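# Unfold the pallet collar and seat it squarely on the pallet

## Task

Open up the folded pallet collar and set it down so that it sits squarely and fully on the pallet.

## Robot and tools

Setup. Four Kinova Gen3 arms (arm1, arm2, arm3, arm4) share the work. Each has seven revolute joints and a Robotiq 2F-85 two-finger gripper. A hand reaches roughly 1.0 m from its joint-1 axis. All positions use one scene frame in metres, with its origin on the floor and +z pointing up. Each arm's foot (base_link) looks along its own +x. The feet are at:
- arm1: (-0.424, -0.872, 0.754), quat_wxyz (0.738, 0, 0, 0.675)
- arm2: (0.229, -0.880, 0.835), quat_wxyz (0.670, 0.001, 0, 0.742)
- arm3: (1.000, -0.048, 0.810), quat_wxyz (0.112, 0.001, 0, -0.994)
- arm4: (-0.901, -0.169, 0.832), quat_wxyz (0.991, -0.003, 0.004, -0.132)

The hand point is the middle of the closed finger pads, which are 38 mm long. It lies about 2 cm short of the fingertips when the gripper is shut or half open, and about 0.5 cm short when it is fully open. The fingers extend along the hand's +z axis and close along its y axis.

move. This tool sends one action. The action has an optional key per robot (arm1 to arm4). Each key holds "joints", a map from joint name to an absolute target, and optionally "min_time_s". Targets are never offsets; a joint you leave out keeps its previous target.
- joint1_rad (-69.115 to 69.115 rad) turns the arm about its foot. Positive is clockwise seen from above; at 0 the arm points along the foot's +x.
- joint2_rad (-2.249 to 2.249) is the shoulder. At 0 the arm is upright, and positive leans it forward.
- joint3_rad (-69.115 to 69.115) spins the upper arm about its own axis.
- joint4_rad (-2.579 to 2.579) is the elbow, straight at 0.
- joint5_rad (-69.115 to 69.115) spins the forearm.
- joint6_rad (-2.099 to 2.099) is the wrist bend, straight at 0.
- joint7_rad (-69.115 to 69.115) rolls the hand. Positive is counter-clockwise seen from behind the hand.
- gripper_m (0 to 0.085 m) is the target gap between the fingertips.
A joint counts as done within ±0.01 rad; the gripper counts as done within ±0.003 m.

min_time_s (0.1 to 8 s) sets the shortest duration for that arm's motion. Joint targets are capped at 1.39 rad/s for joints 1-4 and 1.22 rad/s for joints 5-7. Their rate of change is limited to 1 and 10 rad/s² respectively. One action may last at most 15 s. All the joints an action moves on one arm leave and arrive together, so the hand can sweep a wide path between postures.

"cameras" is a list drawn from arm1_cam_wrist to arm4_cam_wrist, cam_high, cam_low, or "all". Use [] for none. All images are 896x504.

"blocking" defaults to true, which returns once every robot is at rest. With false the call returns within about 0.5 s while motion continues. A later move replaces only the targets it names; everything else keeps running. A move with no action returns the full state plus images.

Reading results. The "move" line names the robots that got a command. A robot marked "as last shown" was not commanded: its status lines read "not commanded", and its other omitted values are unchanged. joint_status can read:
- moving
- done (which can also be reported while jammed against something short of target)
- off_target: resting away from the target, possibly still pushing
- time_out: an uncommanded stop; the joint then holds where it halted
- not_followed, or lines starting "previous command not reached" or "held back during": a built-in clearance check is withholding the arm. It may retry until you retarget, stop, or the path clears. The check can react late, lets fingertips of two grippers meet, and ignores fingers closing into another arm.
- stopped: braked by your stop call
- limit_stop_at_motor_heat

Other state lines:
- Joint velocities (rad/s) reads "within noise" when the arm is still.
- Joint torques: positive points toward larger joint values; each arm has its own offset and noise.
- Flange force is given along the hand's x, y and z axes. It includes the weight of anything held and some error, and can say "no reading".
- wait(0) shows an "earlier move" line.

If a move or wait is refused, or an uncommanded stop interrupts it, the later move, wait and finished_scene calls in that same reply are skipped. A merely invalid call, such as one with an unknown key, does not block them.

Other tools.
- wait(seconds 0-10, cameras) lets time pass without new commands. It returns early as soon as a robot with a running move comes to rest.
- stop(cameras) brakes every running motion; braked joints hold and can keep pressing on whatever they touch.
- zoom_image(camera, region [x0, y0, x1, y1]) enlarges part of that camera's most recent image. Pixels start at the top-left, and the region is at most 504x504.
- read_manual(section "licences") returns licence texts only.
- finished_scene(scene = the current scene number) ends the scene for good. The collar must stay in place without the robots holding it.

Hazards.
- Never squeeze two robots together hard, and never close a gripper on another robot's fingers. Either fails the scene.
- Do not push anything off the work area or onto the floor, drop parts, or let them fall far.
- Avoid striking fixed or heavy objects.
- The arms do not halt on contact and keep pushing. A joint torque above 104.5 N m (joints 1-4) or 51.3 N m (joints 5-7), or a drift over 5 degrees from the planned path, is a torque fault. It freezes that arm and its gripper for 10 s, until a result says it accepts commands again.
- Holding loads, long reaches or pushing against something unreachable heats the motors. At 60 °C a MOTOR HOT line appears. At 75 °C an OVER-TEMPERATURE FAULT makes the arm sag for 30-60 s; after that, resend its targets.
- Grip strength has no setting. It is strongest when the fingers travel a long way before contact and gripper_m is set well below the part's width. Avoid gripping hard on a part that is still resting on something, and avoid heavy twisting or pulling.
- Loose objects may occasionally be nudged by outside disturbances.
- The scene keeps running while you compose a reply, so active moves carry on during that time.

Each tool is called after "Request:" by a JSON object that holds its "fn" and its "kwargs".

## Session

Request:
{"fn": "move", "kwargs": {}}

Scene clock: 0.00 s.
Joint torques (N m): no reading
Motor temperatures (°C): arm1=[31 31 26 29 38 33 43] | arm2=[27 33 28 27 34 36 39] | arm3=[28 39 27 32 36 39 35] | arm4=[26 43 25 25 35 40 34]
Flange force (N): no reading
Joint velocities: within noise
arm1.joint_positions: joint1_rad=+0.363 joint2_rad=-0.351 joint3_rad=-0.093 joint4_rad=+1.581 joint5_rad=-0.023 joint6_rad=+1.975 joint7_rad=+1.182 gripper_m=+0.085
arm1.joint_status: not commanded
arm1.hand: x=-0.3653 y=-0.7538 z=+1.2277 quat_wxyz=(+0.019, +0.401, -0.916, +0.027) (m; scene frame)
arm2.joint_positions: joint1_rad=+0.063 joint2_rad=-0.349 joint3_rad=-0.071 joint4_rad=+1.560 joint5_rad=-0.016 joint6_rad=+1.952 joint7_rad=+1.097 gripper_m=+0.085
arm2.joint_status: not commanded
arm2.hand: x=+0.2303 y=-0.7373 z=+1.3153 quat_wxyz=(+0.001, +0.568, -0.823, +0.011) (m; scene frame)
arm3.joint_positions: joint1_rad=-0.347 joint2_rad=-0.422 joint3_rad=-0.089 joint4_rad=+1.424 joint5_rad=-0.076 joint6_rad=+1.962 joint7_rad=+1.495 gripper_m=+0.085
arm3.joint_status: not commanded
arm3.hand: x=+0.8866 y=-0.1413 z=+1.3411 quat_wxyz=(-0.047, -0.949, -0.302, +0.075) (m; scene frame)
arm4.joint_positions: joint1_rad=-0.415 joint2_rad=-0.491 joint3_rad=-0.071 joint4_rad=+1.474 joint5_rad=+0.012 joint6_rad=+1.979 joint7_rad=+1.861 gripper_m=+0.085
arm4.joint_status: not commanded
arm4.hand: x=-0.7767 y=-0.1617 z=+1.3556 quat_wxyz=(-0.084, +0.246, -0.965, +0.026) (m; scene frame)
pictures: arm1_cam_wrist, arm2_cam_wrist, arm3_cam_wrist, arm4_cam_wrist, cam_high, cam_low

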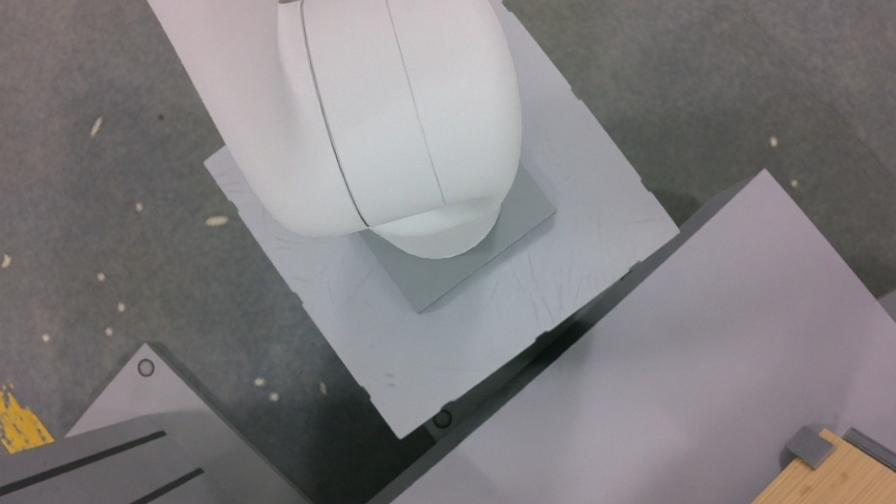

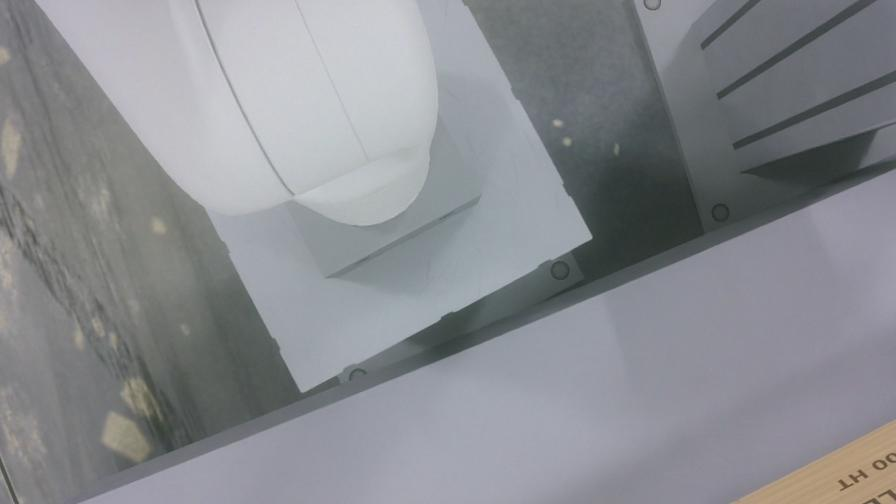

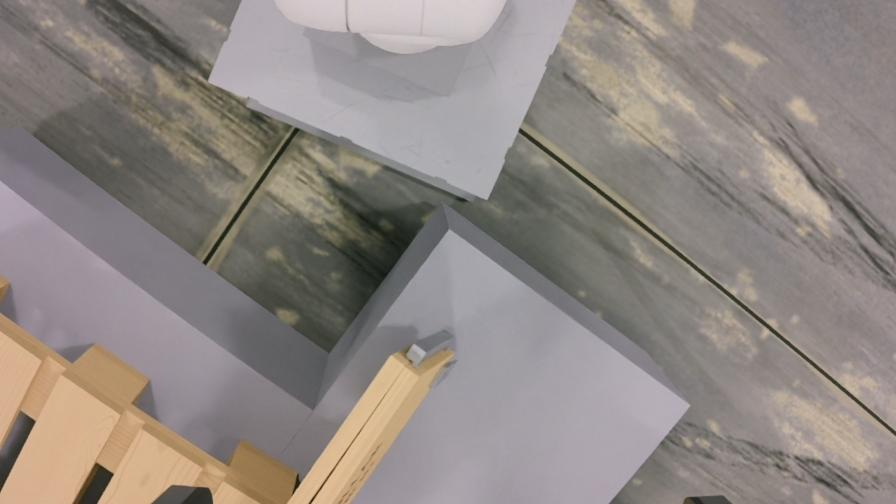

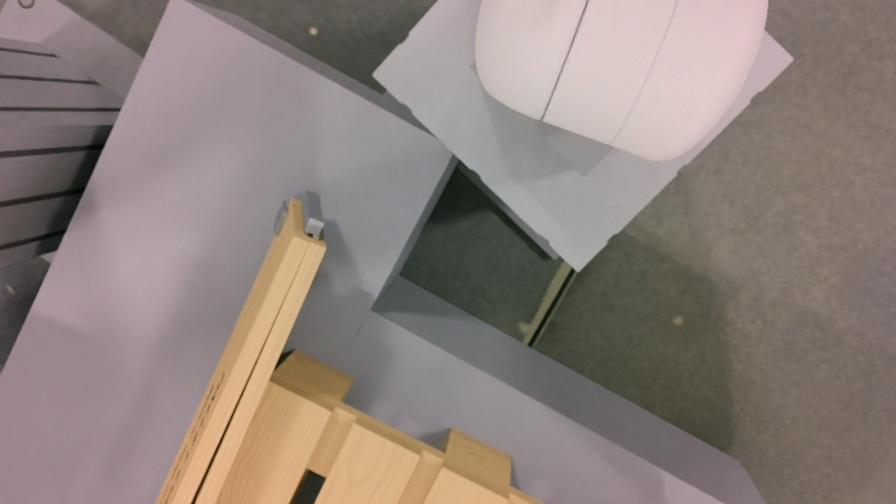

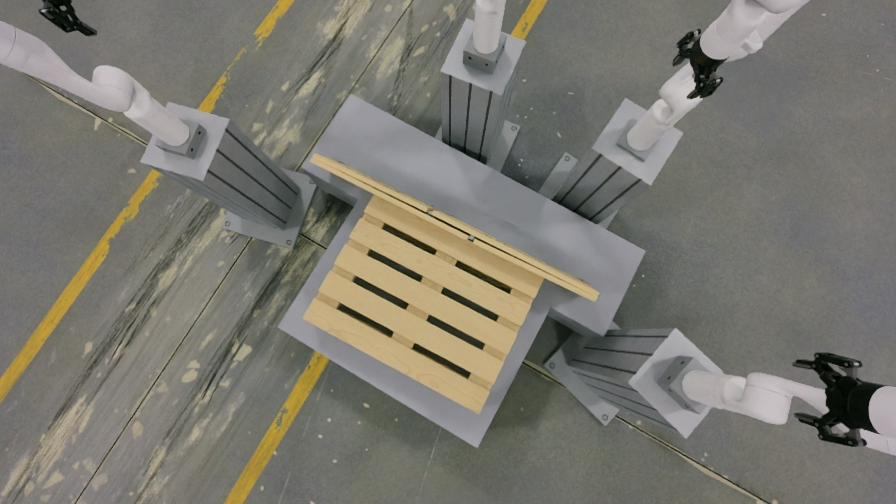

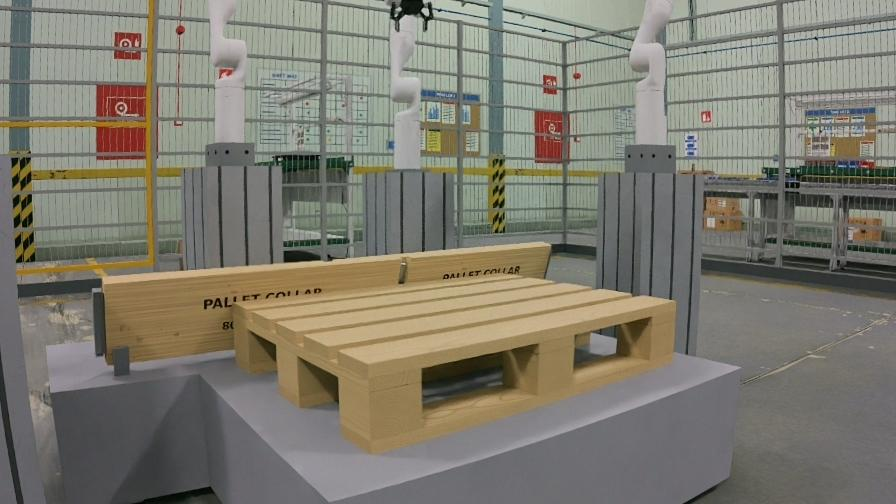

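Request:
{"fn": "move", "kwargs": {"arm3": {"joints": {"joint1_rad": -0.525, "joint2_rad": 0.7517, "joint3_rad": 0, "joint4_rad": 2.2209, "joint5_rad": 0, "joint6_rad": 0.169, "joint7_rad": 0.8912}}, "arm4": {"joints": {"joint1_rad": 0.2416, "joint2_rad": 0.8202, "joint3_rad": 0, "joint4_rad": 2.1865, "joint5_rad": 0, "joint6_rad": 0.1349, "joint7_rad": 2.1469}}, "cameras": ["arm3_cam_wrist", "arm4_cam_wrist", "cam_high", "cam_low"]}}

Request:
{"fn": "zoom_image", "kwargs": {"camera": "cam_high", "region": [280, 160, 570, 430]}}

Request:
{"fn": "zoom_image", "kwargs": {"camera": "cam_low", "region": [50, 220, 554, 450]}}

Scene clock: 159.93 s.
Joint torques (N m): arm1=[-0.56 -3.44 -1.3 -8.37 0.3 0.19 0.4] | arm2=[0.62 -0.08 -0.21 -9.02 0.18 -0.16 -0.33] | arm3=[-0.68 -15.29 0.3 -2.19 0.48 0.1 -0.01] | arm4=[0.38 -15.77 -0.66 -1 -0.18 0.33 -0.07]
Motor temperatures (°C): arm1=[31 30 26 29 38 33 43] | arm2=[27 31 28 27 33 36 39] | arm3=[28 35 27 31 36 39 35] | arm4=[26 37 25 25 35 40 34]
Flange force (N): arm1=[-5.0 -1.1 -1.6] | arm2=[2.8 -3.2 2.9] | arm3=[1.1 -2.6 -0.5] | arm4=[0.1 0.9 -0.7]
move: arm3 done; arm4 done
Joint velocities: within noise
arm1, arm2: as last shown
arm3.joint_positions: joint1_rad=-0.525 joint2_rad=+0.752 joint3_rad=+0.000 joint4_rad=+2.221 joint5_rad=+0.000 joint6_rad=+0.169 joint7_rad=+0.891 gripper_m=+0.085
arm3.joint_status: all done
arm3.hand: x=+0.7344 y=-0.2617 z=+0.7804 quat_wxyz=(+0.000, -0.999, -0.035, -0.001)
arm4.joint_positions: joint1_rad=+0.242 joint2_rad=+0.820 joint3_rad=+0.000 joint4_rad=+2.187 joint5_rad=+0.000 joint6_rad=+0.135 joint7_rad=+2.147 gripper_m=+0.085
arm4.joint_status: all done
arm4.hand: x=-0.6081 y=-0.3610 z=+0.7796 quat_wxyz=(+0.005, +0.034, -0.999, +0.002)

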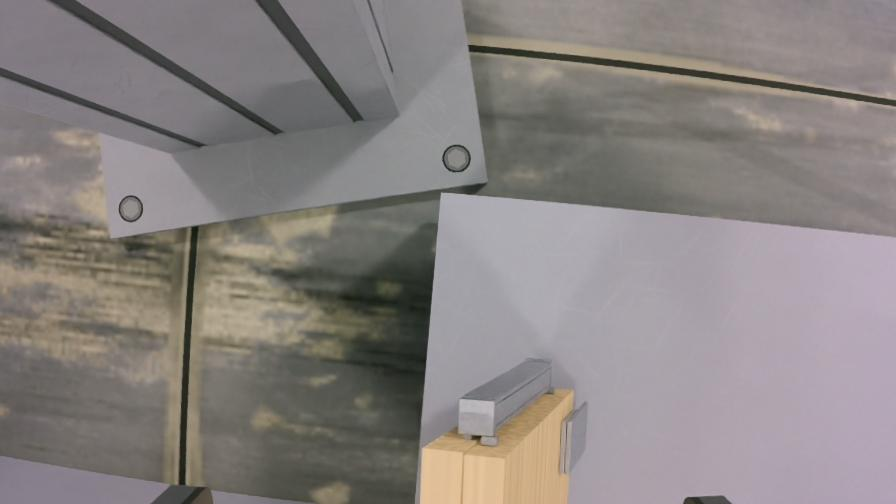

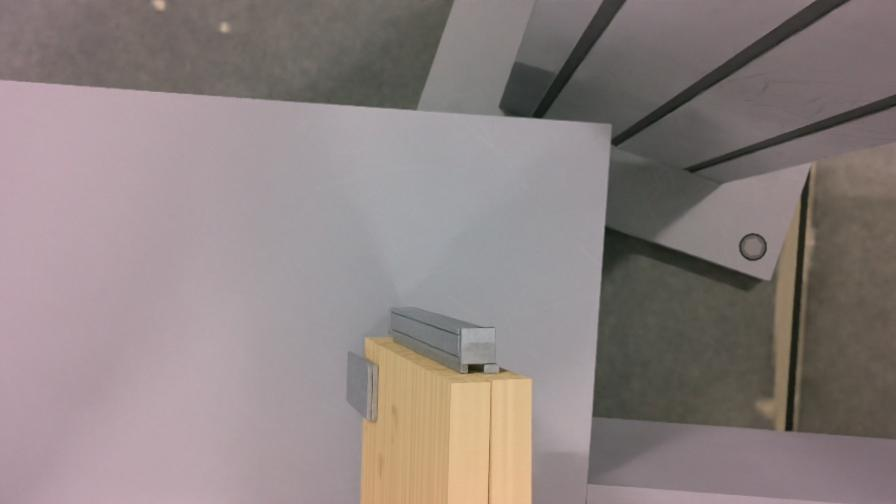

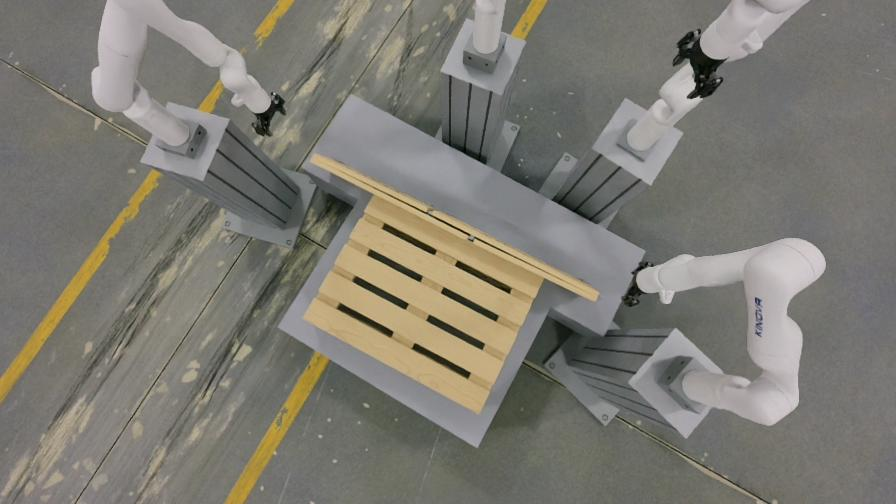

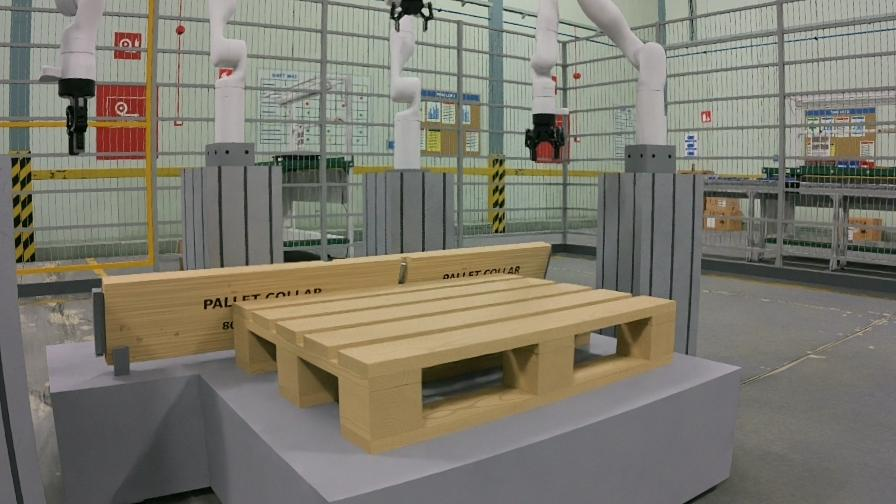

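Scaled by 1.738 from the camera's image (finer frame: 1280x720).

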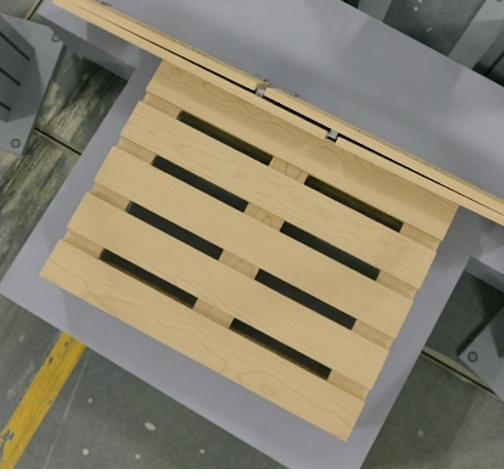

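Scaled by 1.000.

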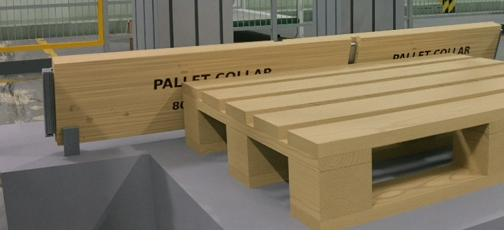

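Request:
{"fn": "move", "kwargs": {"arm3": {"joints": {"joint1_rad": -0.2425, "joint2_rad": 1.4729, "joint3_rad": 0, "joint4_rad": 2.0026, "joint5_rad": 0.5639, "joint6_rad": -0.5254, "joint7_rad": 0.6425}}, "arm4": {"joints": {"joint1_rad": -0.1093, "joint2_rad": 1.5607, "joint3_rad": 0, "joint4_rad": 2.0375, "joint5_rad": -0.5403, "joint6_rad": -0.5893, "joint7_rad": 2.2539}}, "cameras": ["arm3_cam_wrist", "arm4_cam_wrist"]}}

Scene clock: 456.60 s.
Joint torques (N m): arm1=[-0.55 -3.42 -1.33 -8.4 0.27 0.21 0.38] | arm2=[0.58 -0.09 -0.28 -9.05 0.22 -0.16 -0.34] | arm3=[-0.71 -17.37 -0.41 1.81 0.74 -0.56 -0.06] | arm4=[0.39 -16.08 0.33 4.09 -0.57 -0.22 -0.01]
Motor temperatures (°C): arm1=[31 30 26 29 38 33 43] | arm2=[27 30 28 27 33 36 39] | arm3=[28 34 27 31 36 39 35] | arm4=[26 36 25 25 35 40 34]
Flange force (N): arm1=[-5.0 -1.3 -1.4] | arm2=[2.7 -3.4 3.0] | arm3=[2.2 -0.7 -3.0] | arm4=[-0.8 -1.2 -0.7]
move: arm3 done; arm4 done
Joint velocities: within noise
arm1, arm2: as last shown
arm3.joint_positions: joint1_rad=-0.242 joint2_rad=+1.473 joint3_rad=+0.000 joint4_rad=+2.003 joint5_rad=+0.564 joint6_rad=-0.525 joint7_rad=+0.643 gripper_m=+0.085
arm3.joint_status: all done
arm3.hand: x=+0.7127 y=-0.2593 z=+0.5405 quat_wxyz=(-0.148, -0.989, -0.028, -0.005)
arm4.joint_positions: joint1_rad=-0.109 joint2_rad=+1.561 joint3_rad=+0.000 joint4_rad=+2.037 joint5_rad=-0.540 joint6_rad=-0.589 joint7_rad=+2.254 gripper_m=+0.085
arm4.joint_status: all done
arm4.hand: x=-0.6244 y=-0.3296 z=+0.5398 quat_wxyz=(+0.001, +0.028, -0.988, +0.150)

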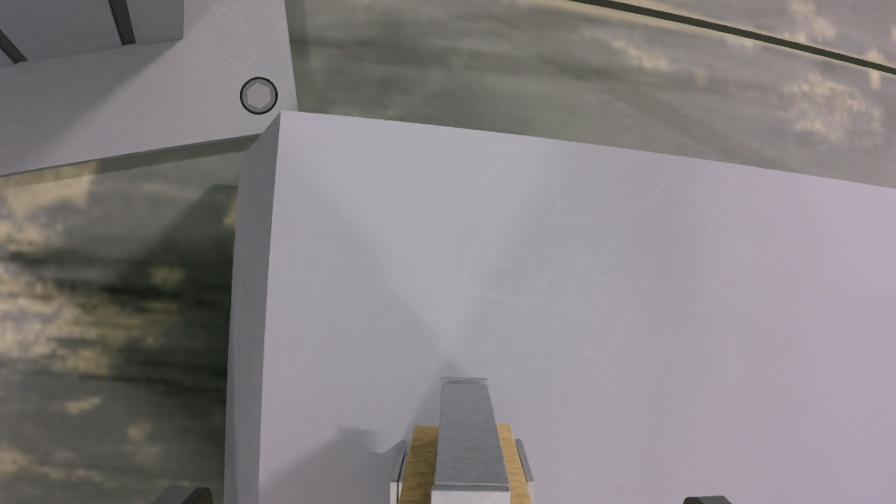

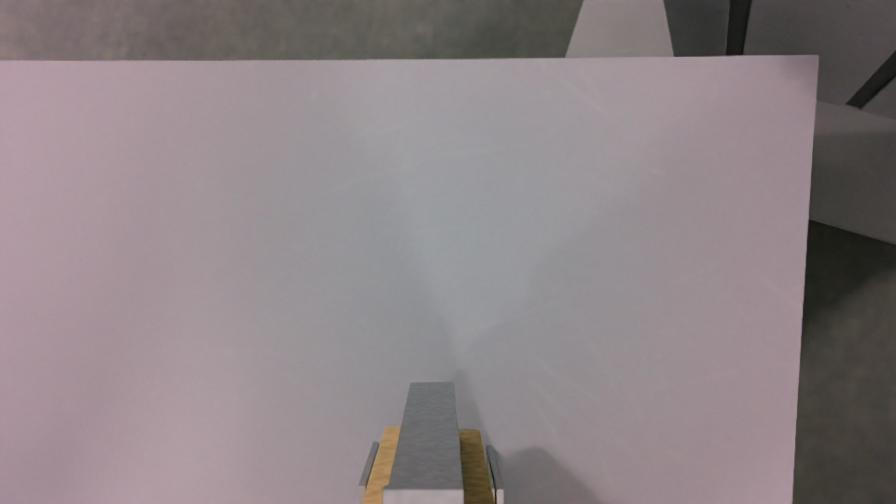

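Request:
{"fn": "move", "kwargs": {"arm3": {"joints": {"joint1_rad": -0.321, "joint2_rad": 1.6348, "joint4_rad": 1.8208, "joint5_rad": 0.5443, "joint6_rad": -0.5215, "joint7_rad": 0.5791}, "min_time_s": 1.5}, "arm4": {"joints": {"joint1_rad": -0.0172, "joint2_rad": 1.7155, "joint4_rad": 1.8399, "joint5_rad": -0.5409, "joint6_rad": -0.5726, "joint7_rad": 2.3548}, "min_time_s": 1.5}}}

Request:
{"fn": "move", "kwargs": {"arm3": {"joints": {"gripper_m": 0.006}}, "arm4": {"joints": {"gripper_m": 0.006}}, "cameras": ["arm3_cam_wrist", "arm4_cam_wrist", "cam_low"]}}

Scene clock: 579.77 s.
Joint torques (N m): arm1=[-0.54 -3.44 -1.3 -8.39 0.28 0.17 0.39] | arm2=[0.67 -0.09 -0.27 -9.02 0.18 -0.14 -0.39] | arm3=[-0.69 -17.66 -0.35 1.65 0.73 -0.64 -0.03] | arm4=[0.41 -16.32 0.31 3.64 -0.55 -0.26 0]
Motor temperatures (°C): arm1=[31 29 26 29 38 33 42] | arm2=[27 30 28 27 33 36 39] | arm3=[28 34 27 31 36 39 35] | arm4=[26 35 25 25 35 40 34]
Flange force (N): arm1=[-4.9 -1.2 -1.5] | arm2=[2.6 -3.5 2.9] | arm3=[1.8 -0.5 -3.2] | arm4=[-0.3 -1.0 -0.6]
move: arm3 done; arm4 done
Joint velocities: within noise
arm1, arm2: as last shown
arm3.joint_positions: joint1_rad=-0.321 joint2_rad=+1.635 joint3_rad=+0.000 joint4_rad=+1.821 joint5_rad=+0.544 joint6_rad=-0.522 joint7_rad=+0.579 gripper_m=+0.085
arm3.joint_status: all done
arm3.hand: x=+0.7171 y=-0.2856 z=+0.4705 quat_wxyz=(-0.148, -0.989, -0.028, -0.005)
arm4.joint_positions: joint1_rad=-0.017 joint2_rad=+1.716 joint3_rad=+0.000 joint4_rad=+1.840 joint5_rad=-0.541 joint6_rad=-0.573 joint7_rad=+2.355 gripper_m=+0.085
arm4.joint_status: all done
arm4.hand: x=-0.6250 y=-0.3568 z=+0.4693 quat_wxyz=(+0.001, +0.028, -0.988, +0.150)
pictures: none

Scene clock: 580.83 s.
Joint torques (N m): arm1=[-0.57 -3.4 -1.28 -8.39 0.3 0.2 0.39] | arm2=[0.67 -0.03 -0.28 -9.08 0.21 -0.17 -0.35] | arm3=[0.94 -13.97 3.43 0.4 -0.31 0.96 -0.08] | arm4=[0.5 -14.05 -0.23 2.47 -0.17 0.13 0.03]
Motor temperatures (°C): arm1=[31 29 26 29 38 33 42] | arm2=[27 30 28 27 33 36 39] | arm3=[28 34 27 31 36 39 35] | arm4=[26 35 25 25 35 40 34]
Flange force (N): arm1=[-4.9 -1.1 -1.4] | arm2=[2.9 -3.5 3.1] | arm3=[5.4 5.8 -13.7] | arm4=[0.1 -2.6 -8.8]
move: arm3 off_target; arm4 off_target
Joint velocities: within noise
arm1, arm2: as last shown
arm3.joint_positions: joint1_rad=-0.321 joint2_rad=+1.635 joint3_rad=+0.000 joint4_rad=+1.821 joint5_rad=+0.544 joint6_rad=-0.522 joint7_rad=+0.579 gripper_m=+0.016
arm3.joint_status: gripper_m off_target (ended at +0.016, target +0.006)
arm3.hand: x=+0.7170 y=-0.2856 z=+0.4705 quat_wxyz=(-0.148, -0.989, -0.028, -0.005)
arm4.joint_positions: joint1_rad=-0.017 joint2_rad=+1.716 joint3_rad=+0.000 joint4_rad=+1.840 joint5_rad=-0.541 joint6_rad=-0.573 joint7_rad=+2.355 gripper_m=+0.016
arm4.joint_status: gripper_m off_target (ended at +0.016, target +0.006)
arm4.hand: x=-0.6250 y=-0.3568 z=+0.4693 quat_wxyz=(+0.001, +0.028, -0.988, +0.150)

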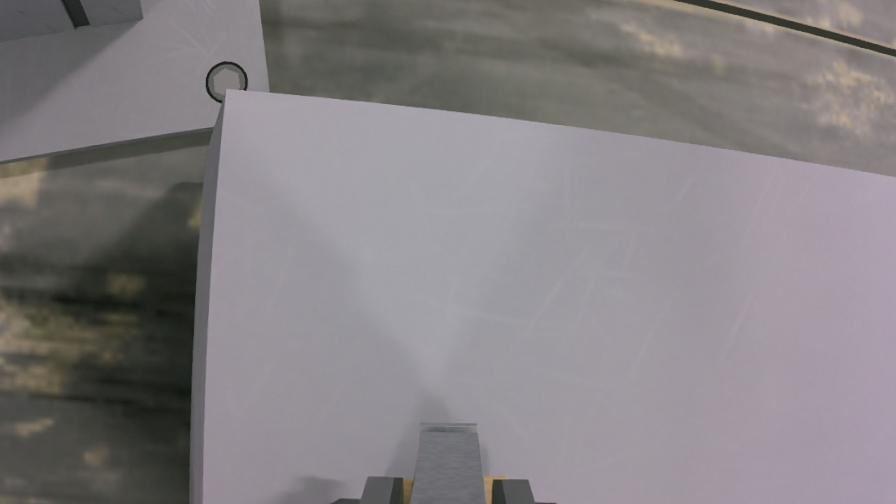

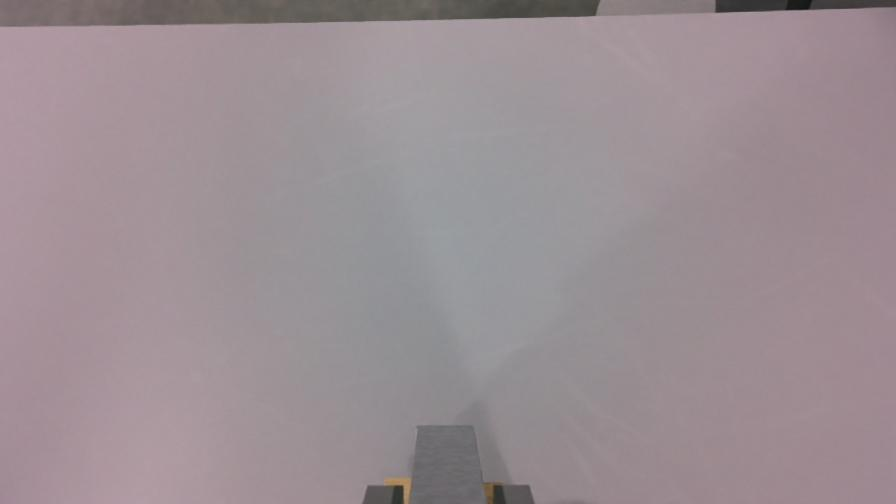

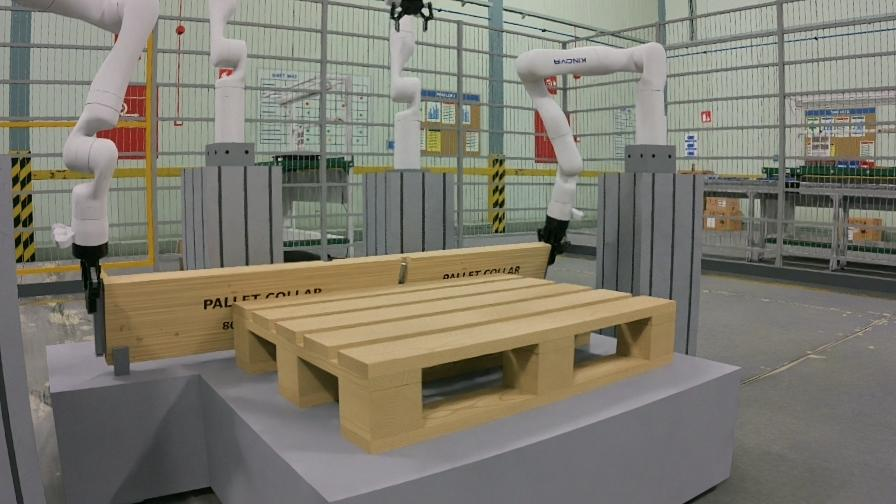

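Request:
{"fn": "move", "kwargs": {"arm3": {"joints": {"joint1_rad": -0.4655, "joint2_rad": 1.4957, "joint4_rad": 1.8556, "joint5_rad": 0.5687, "joint6_rad": -0.4526, "joint7_rad": 0.3936}, "min_time_s": 2}, "arm4": {"joints": {"joint1_rad": 0.1701, "joint2_rad": 1.5768, "joint4_rad": 1.9086, "joint5_rad": -0.5185, "joint6_rad": -0.5473, "joint7_rad": 2.5335}, "min_time_s": 2}, "cameras": ["cam_low", "cam_high"]}}

Scene clock: 739.17 s.
Joint torques (N m): arm1=[-0.5 -3.42 -1.28 -8.39 0.3 0.19 0.38] | arm2=[0.59 -0.1 -0.23 -9.1 0.21 -0.21 -0.38] | arm3=[-4.65 -25 -5.58 6.35 2.99 -1.58 0.81] | arm4=[4.18 -22.69 6.1 10.77 -3.43 -0.76 -0.77]
Motor temperatures (°C): arm1=[31 29 26 29 38 33 42] | arm2=[27 30 28 27 33 36 39] | arm3=[28 34 27 31 36 39 35] | arm4=[26 35 25 25 35 40 34]
Flange force (N): arm1=[-4.9 -1.1 -1.5] | arm2=[2.8 -3.4 3.0] | arm3=[-10.4 -9.1 23.8] | arm4=[-12.7 7.9 29.6]
move: arm3 done; arm4 done
Joint velocities: within noise
arm1, arm2: as last shown
arm3.joint_positions: joint1_rad=-0.466 joint2_rad=+1.496 joint3_rad=+0.000 joint4_rad=+1.856 joint5_rad=+0.569 joint6_rad=-0.453 joint7_rad=+0.394 gripper_m=+0.016
arm3.joint_status: all done
arm3.hand: x=+0.7169 y=-0.3456 z=+0.5205 quat_wxyz=(-0.148, -0.989, -0.028, -0.005)
arm4.joint_positions: joint1_rad=+0.170 joint2_rad=+1.577 joint3_rad=+0.000 joint4_rad=+1.909 joint5_rad=-0.518 joint6_rad=-0.547 joint7_rad=+2.534 gripper_m=+0.016
arm4.joint_status: all done
arm4.hand: x=-0.6245 y=-0.4166 z=+0.5196 quat_wxyz=(+0.001, +0.028, -0.988, +0.150)
pictures: cam_high, cam_low

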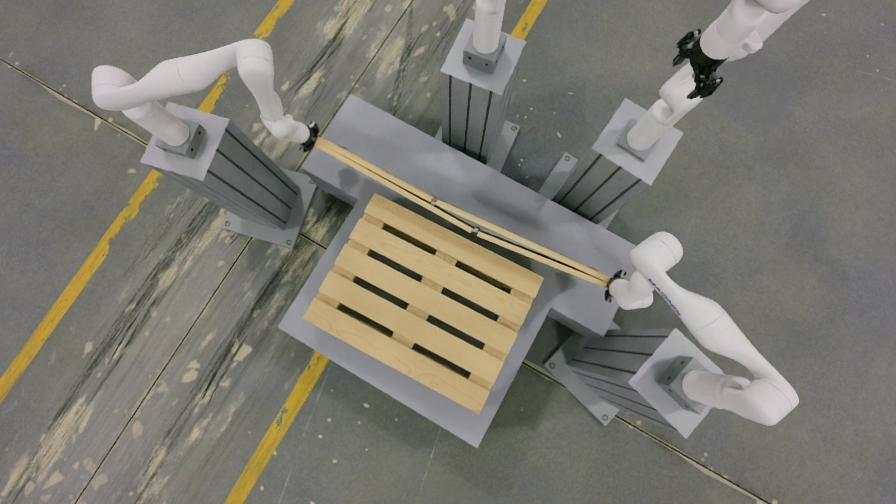

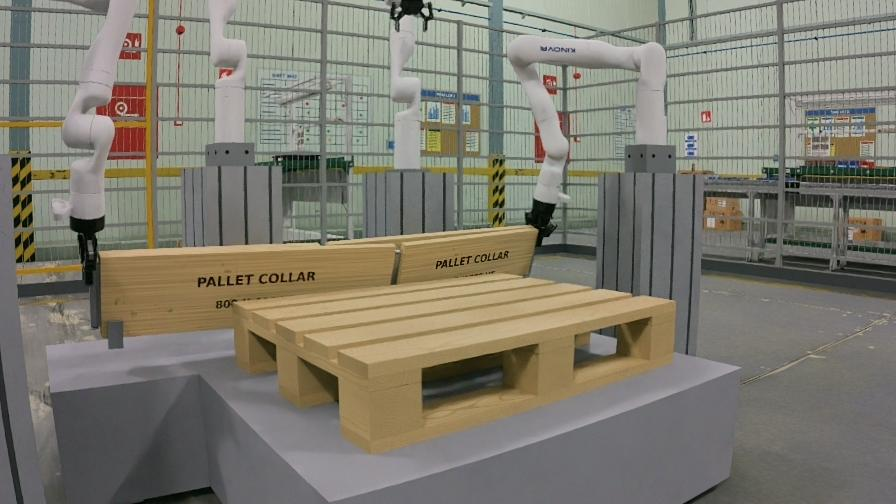

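Request:
{"fn": "move", "kwargs": {"arm3": {"joints": {"joint1_rad": -0.6457, "joint2_rad": 1.4314, "joint4_rad": 1.708, "joint5_rad": 0.7366, "joint6_rad": -0.1468, "joint7_rad": -0.0099}, "min_time_s": 2}, "arm4": {"joints": {"joint1_rad": 0.3254, "joint2_rad": 1.5035, "joint4_rad": 1.8594, "joint5_rad": -0.3817, "joint6_rad": -0.3298, "joint7_rad": 2.5553}, "min_time_s": 2}}}

Request:
{"fn": "move", "kwargs": {"arm3": {"joints": {"joint1_rad": -0.7657, "joint2_rad": 1.4359, "joint4_rad": 1.4497, "joint5_rad": 0, "joint6_rad": 0.256, "joint7_rad": 0.6679}, "min_time_s": 2}, "arm4": {"joints": {"joint1_rad": 0.4627, "joint2_rad": 1.4666, "joint4_rad": 1.7582, "joint5_rad": 0, "joint6_rad": -0.0832, "joint7_rad": 2.2284}, "min_time_s": 2}, "cameras": ["cam_low", "cam_high"]}}

Request:
{"fn": "zoom_image", "kwargs": {"camera": "cam_high", "region": [280, 100, 660, 350]}}

Scene clock: 827.50 s.
Joint torques (N m): arm1=[-0.59 -3.36 -1.33 -8.37 0.26 0.21 0.37] | arm2=[0.71 -0.12 -0.25 -9.02 0.24 -0.14 -0.35] | arm3=[0.63 -34.39 2.66 -3.87 0.76 -1.27 0.22] | arm4=[0.19 -32.67 -0.05 0.75 -0.88 -2.19 -0.94]
Motor temperatures (°C): arm1=[31 29 26 29 37 33 42] | arm2=[27 30 28 27 33 36 39] | arm3=[28 36 27 31 36 39 35] | arm4=[26 37 26 25 35 40 34]
Flange force (N): arm1=[-4.9 -1.4 -1.4] | arm2=[2.7 -3.2 2.9] | arm3=[5.0 -5.0 24.6] | arm4=[3.7 4.5 30.5]
move: arm3 done; arm4 done
Joint velocities: within noise
arm1, arm2: as last shown
arm3.joint_positions: joint1_rad=-0.646 joint2_rad=+1.431 joint3_rad=+0.000 joint4_rad=+1.708 joint5_rad=+0.737 joint6_rad=-0.147 joint7_rad=-0.010 gripper_m=+0.016
arm3.joint_status: all done
arm3.hand: x=+0.7141 y=-0.3976 z=+0.5304 quat_wxyz=(-0.075, -0.997, -0.013, -0.002)
arm4.joint_positions: joint1_rad=+0.325 joint2_rad=+1.504 joint3_rad=+0.000 joint4_rad=+1.859 joint5_rad=-0.382 joint6_rad=-0.330 joint7_rad=+2.555 gripper_m=+0.016
arm4.joint_status: all done
arm4.hand: x=-0.6257 y=-0.4325 z=+0.5296 quat_wxyz=(+0.004, +0.013, -0.997, +0.076)
pictures: none

Scene clock: 829.93 s.
Joint torques (N m): arm1=[-0.55 -3.44 -1.28 -8.36 0.29 0.19 0.38] | arm2=[0.57 -0.15 -0.26 -9.07 0.17 -0.14 -0.38] | arm3=[6.75 -41.15 10.19 -11.74 1.89 -2.79 0.35] | arm4=[-5.23 -41.46 -8.44 -8.11 0.42 -4.81 0.18]
Motor temperatures (°C): arm1=[31 29 26 29 37 33 42] | arm2=[27 30 28 27 33 36 39] | arm3=[28 36 27 31 36 39 35] | arm4=[26 38 26 25 35 40 34]
Flange force (N): arm1=[-5.0 -1.1 -1.6] | arm2=[2.6 -3.4 3.1] | arm3=[21.7 -2.7 23.9] | arm4=[20.2 -0.4 32.4]
move: arm3 done; arm4 done
TORQUE WARNING: arm3's joint2_rad reached its warning level (56.7 N m). A warning alone does not stop the arm.
TORQUE WARNING: arm4's joint2_rad reached its warning level (56.7 N m). A warning alone does not stop the arm.
Joint velocities: within noise
arm1, arm2: as last shown
arm3.joint_positions: joint1_rad=-0.766 joint2_rad=+1.436 joint3_rad=+0.000 joint4_rad=+1.450 joint5_rad=+0.000 joint6_rad=+0.256 joint7_rad=+0.668 gripper_m=+0.016
arm3.joint_status: all done
arm3.hand: x=+0.7077 y=-0.4499 z=+0.5355 quat_wxyz=(+0.000, -0.999, -0.044, -0.001)
arm4.joint_positions: joint1_rad=+0.463 joint2_rad=+1.466 joint3_rad=+0.000 joint4_rad=+1.758 joint5_rad=+0.000 joint6_rad=-0.083 joint7_rad=+2.228 gripper_m=+0.016
arm4.joint_status: all done
arm4.hand: x=-0.6277 y=-0.4501 z=+0.5351 quat_wxyz=(+0.004, -0.035, -0.999, +0.002)
pictures: cam_high, cam_low

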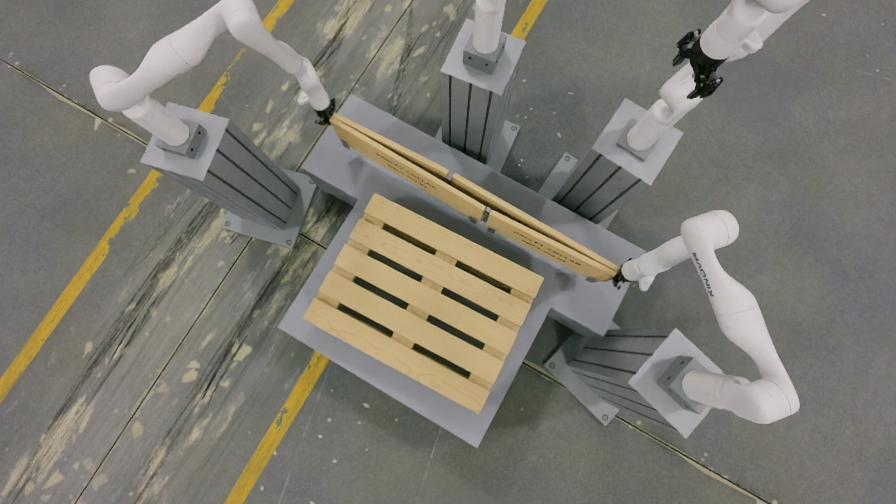

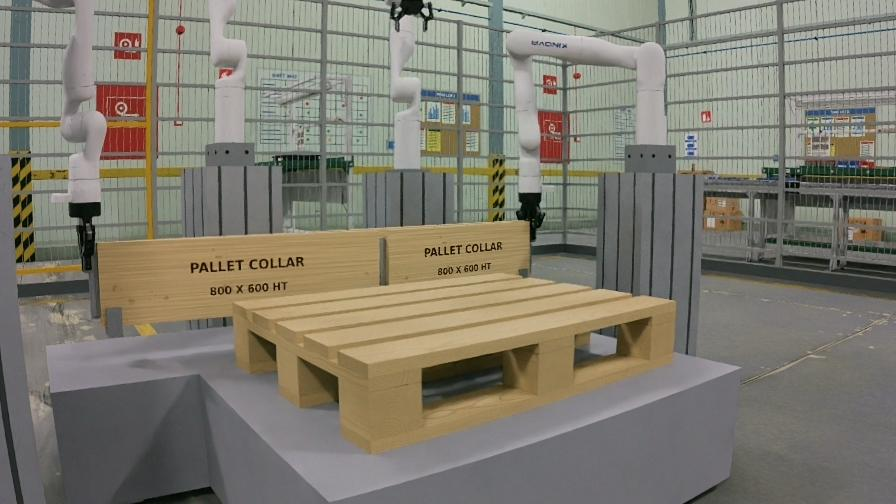

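Scaled by 1.326 from the camera's image (finer frame: 1280x720).

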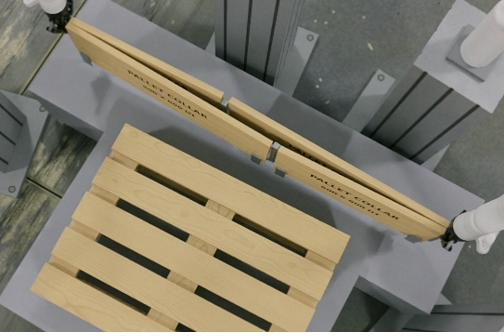

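Request:
{"fn": "move", "kwargs": {"arm3": {"joints": {"joint1_rad": -0.7891, "joint2_rad": 1.5585, "joint4_rad": 1.1679, "joint6_rad": 0.4151, "joint7_rad": 0.7667}, "min_time_s": 2}, "arm4": {"joints": {"joint1_rad": 0.5542, "joint2_rad": 1.5451, "joint4_rad": 1.5735, "joint6_rad": 0.023, "joint7_rad": 2.2327}, "min_time_s": 2}, "cameras": ["cam_low", "cam_high", "arm3_cam_wrist", "arm4_cam_wrist"]}}

Request:
{"fn": "zoom_image", "kwargs": {"camera": "cam_high", "region": [280, 100, 660, 350]}}

Request:
{"fn": "zoom_image", "kwargs": {"camera": "cam_low", "region": [50, 220, 554, 450]}}

Scene clock: 860.90 s.
Joint torques (N m): arm1=[-0.56 -3.46 -1.24 -8.38 0.27 0.2 0.42] | arm2=[0.62 -0.14 -0.34 -9.02 0.21 -0.13 -0.35] | arm3=[2.5 -40.7 4.59 -10.07 2.26 -1.04 1] | arm4=[-0.83 -36.8 -2.91 -3.05 -1.11 -0.65 -0.97]
Motor temperatures (°C): arm1=[31 29 26 29 37 33 42] | arm2=[27 30 28 27 33 36 39] | arm3=[28 38 27 31 35 39 35] | arm4=[26 39 26 25 35 40 34]
Flange force (N): arm1=[-4.9 -0.9 -1.5] | arm2=[2.5 -3.5 2.9] | arm3=[10.6 -0.8 24.2] | arm4=[7.7 0.4 31.5]
move: arm3 done; arm4 done
Joint velocities: within noise
arm1.joint_positions: joint1_rad=+0.363 joint2_rad=-0.351 joint3_rad=-0.093 joint4_rad=+1.581 joint5_rad=-0.023 joint6_rad=+1.975 joint7_rad=+1.182 gripper_m=+0.085
arm1.joint_status: not commanded
arm1.hand: x=-0.3653 y=-0.7538 z=+1.2277 quat_wxyz=(+0.019, +0.401, -0.916, +0.027)
arm2.joint_positions: joint1_rad=+0.063 joint2_rad=-0.349 joint3_rad=-0.071 joint4_rad=+1.560 joint5_rad=-0.016 joint6_rad=+1.952 joint7_rad=+1.097 gripper_m=+0.085
arm2.joint_status: not commanded
arm2.hand: x=+0.2303 y=-0.7373 z=+1.3153 quat_wxyz=(+0.001, +0.568, -0.823, +0.011)
arm3.joint_positions: joint1_rad=-0.789 joint2_rad=+1.559 joint3_rad=+0.000 joint4_rad=+1.168 joint5_rad=+0.000 joint6_rad=+0.415 joint7_rad=+0.767 gripper_m=+0.016
arm3.joint_status: all done
arm3.hand: x=+0.6905 y=-0.5000 z=+0.5005 quat_wxyz=(-0.001, -0.994, -0.105, -0.001)
arm4.joint_positions: joint1_rad=+0.554 joint2_rad=+1.545 joint3_rad=+0.000 joint4_rad=+1.573 joint5_rad=+0.000 joint6_rad=+0.023 joint7_rad=+2.233 gripper_m=+0.016
arm4.joint_status: all done
arm4.hand: x=-0.6307 y=-0.5002 z=+0.5013 quat_wxyz=(+0.004, -0.079, -0.997, +0.002)
pictures: arm3_cam_wrist, arm4_cam_wrist, cam_high, cam_low

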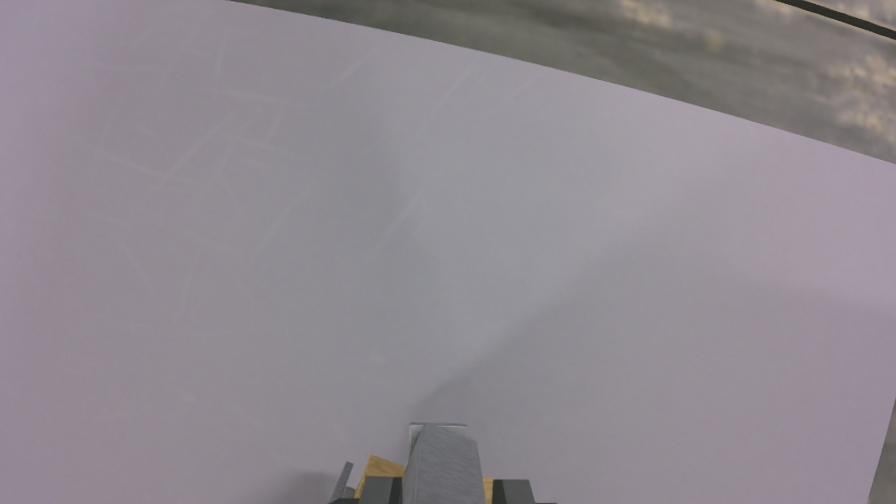

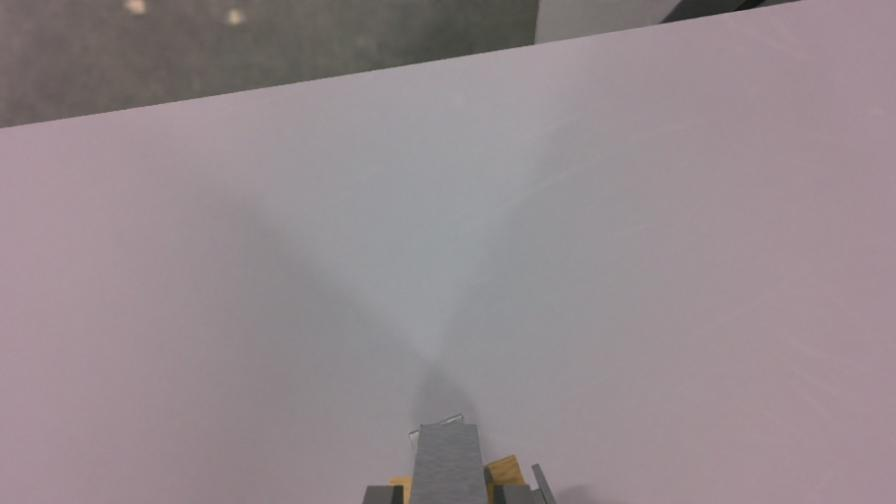

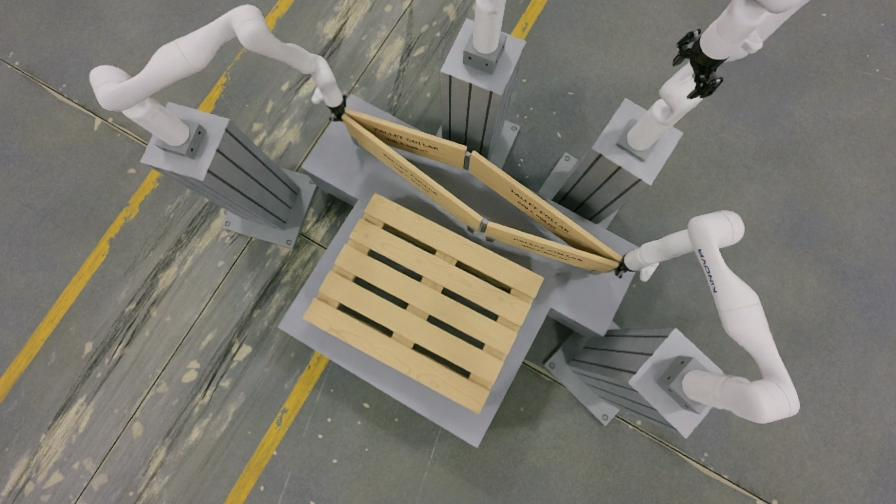

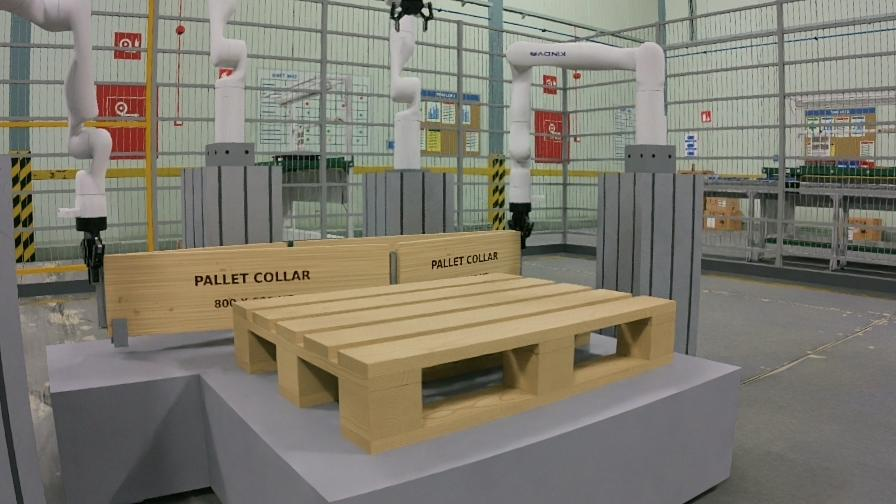

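Scaled by 1.326 from the camera's image (finer frame: 1280x720).

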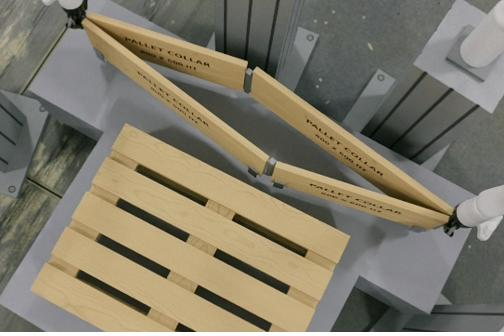

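Scaled by 1.000.

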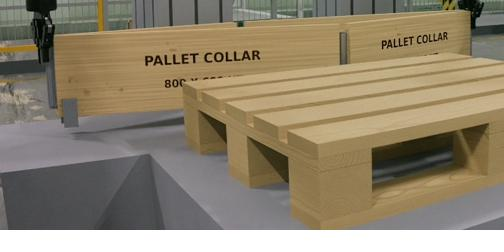

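Request:
{"fn": "move", "kwargs": {"arm3": {"joints": {"joint2_rad": 1.6124, "joint4_rad": 1.113, "joint6_rad": 0.4163}, "min_time_s": 1.2}, "arm4": {"joints": {"joint2_rad": 1.6006, "joint4_rad": 1.518, "joint6_rad": 0.023}, "min_time_s": 1.2}}}

Request:
{"fn": "move", "kwargs": {"arm3": {"joints": {"joint2_rad": 1.6246, "joint4_rad": 1.1006, "joint6_rad": 0.4164}, "min_time_s": 0.8}, "arm4": {"joints": {"joint2_rad": 1.6125, "joint4_rad": 1.506, "joint6_rad": 0.0231}, "min_time_s": 0.8}}}

Scene clock: 897.80 s.
Joint torques (N m): arm1=[-0.5 -3.47 -1.29 -8.41 0.23 0.17 0.42] | arm2=[0.7 -0.1 -0.31 -9.1 0.22 -0.16 -0.35] | arm3=[5.19 -36.27 8.4 -11.38 2.9 -2.48 0.95] | arm4=[-3.77 -32.94 -6.97 -5.42 -1.23 -1.96 -1.06]
Motor temperatures (°C): arm1=[31 29 26 29 37 33 42] | arm2=[27 30 28 27 33 36 39] | arm3=[28 41 27 31 35 39 35] | arm4=[26 44 26 25 35 40 34]
Flange force (N): arm1=[-5.0 -1.1 -1.5] | arm2=[2.7 -3.5 3.2] | arm3=[18.2 -1.5 9.9] | arm4=[14.9 -2.7 16.2]
move: arm3 done; arm4 done
Joint velocities: within noise
arm1, arm2: as last shown
arm3.joint_positions: joint1_rad=-0.789 joint2_rad=+1.612 joint3_rad=+0.000 joint4_rad=+1.113 joint5_rad=+0.000 joint6_rad=+0.416 joint7_rad=+0.767 gripper_m=+0.016
arm3.joint_status: all done
arm3.hand: x=+0.6906 y=-0.4999 z=+0.4780 quat_wxyz=(+0.000, -0.994, -0.105, -0.001)
arm4.joint_positions: joint1_rad=+0.554 joint2_rad=+1.601 joint3_rad=+0.000 joint4_rad=+1.518 joint5_rad=+0.000 joint6_rad=+0.023 joint7_rad=+2.233 gripper_m=+0.016
arm4.joint_status: all done
arm4.hand: x=-0.6310 y=-0.5003 z=+0.4780 quat_wxyz=(+0.004, -0.079, -0.997, +0.002)
pictures: none

Scene clock: 898.90 s.
Joint torques (N m): arm1=[-0.54 -3.47 -1.28 -8.38 0.27 0.2 0.39] | arm2=[0.63 -0.07 -0.29 -9.03 0.18 -0.12 -0.3] | arm3=[6.39 -30.24 9.09 -9.92 2.98 -2.55 0.91] | arm4=[-7.84 -24.45 -11.91 -8.92 -1.38 -3.61 -1.17]
Motor temperatures (°C): arm1=[31 29 26 29 37 33 42] | arm2=[27 30 28 27 33 36 39] | arm3=[28 41 27 31 35 39 35] | arm4=[26 44 26 25 35 40 34]
Flange force (N): arm1=[-5.0 -1.1 -1.5] | arm2=[2.8 -3.3 3.0] | arm3=[19.4 0.3 -1.1] | arm4=[25.8 -6.1 -12.7]
move: arm3 done; arm4 done
Joint velocities: within noise
arm1, arm2: as last shown
arm3.joint_positions: joint1_rad=-0.789 joint2_rad=+1.625 joint3_rad=+0.000 joint4_rad=+1.101 joint5_rad=+0.000 joint6_rad=+0.416 joint7_rad=+0.767 gripper_m=+0.016
arm3.joint_status: all done
arm3.hand: x=+0.6907 y=-0.4998 z=+0.4728 quat_wxyz=(+0.000, -0.994, -0.105, -0.001)
arm4.joint_positions: joint1_rad=+0.554 joint2_rad=+1.612 joint3_rad=+0.000 joint4_rad=+1.506 joint5_rad=+0.000 joint6_rad=+0.023 joint7_rad=+2.233 gripper_m=+0.016
arm4.joint_status: all done
arm4.hand: x=-0.6311 y=-0.5003 z=+0.4731 quat_wxyz=(+0.004, -0.079, -0.997, +0.003)
pictures: none


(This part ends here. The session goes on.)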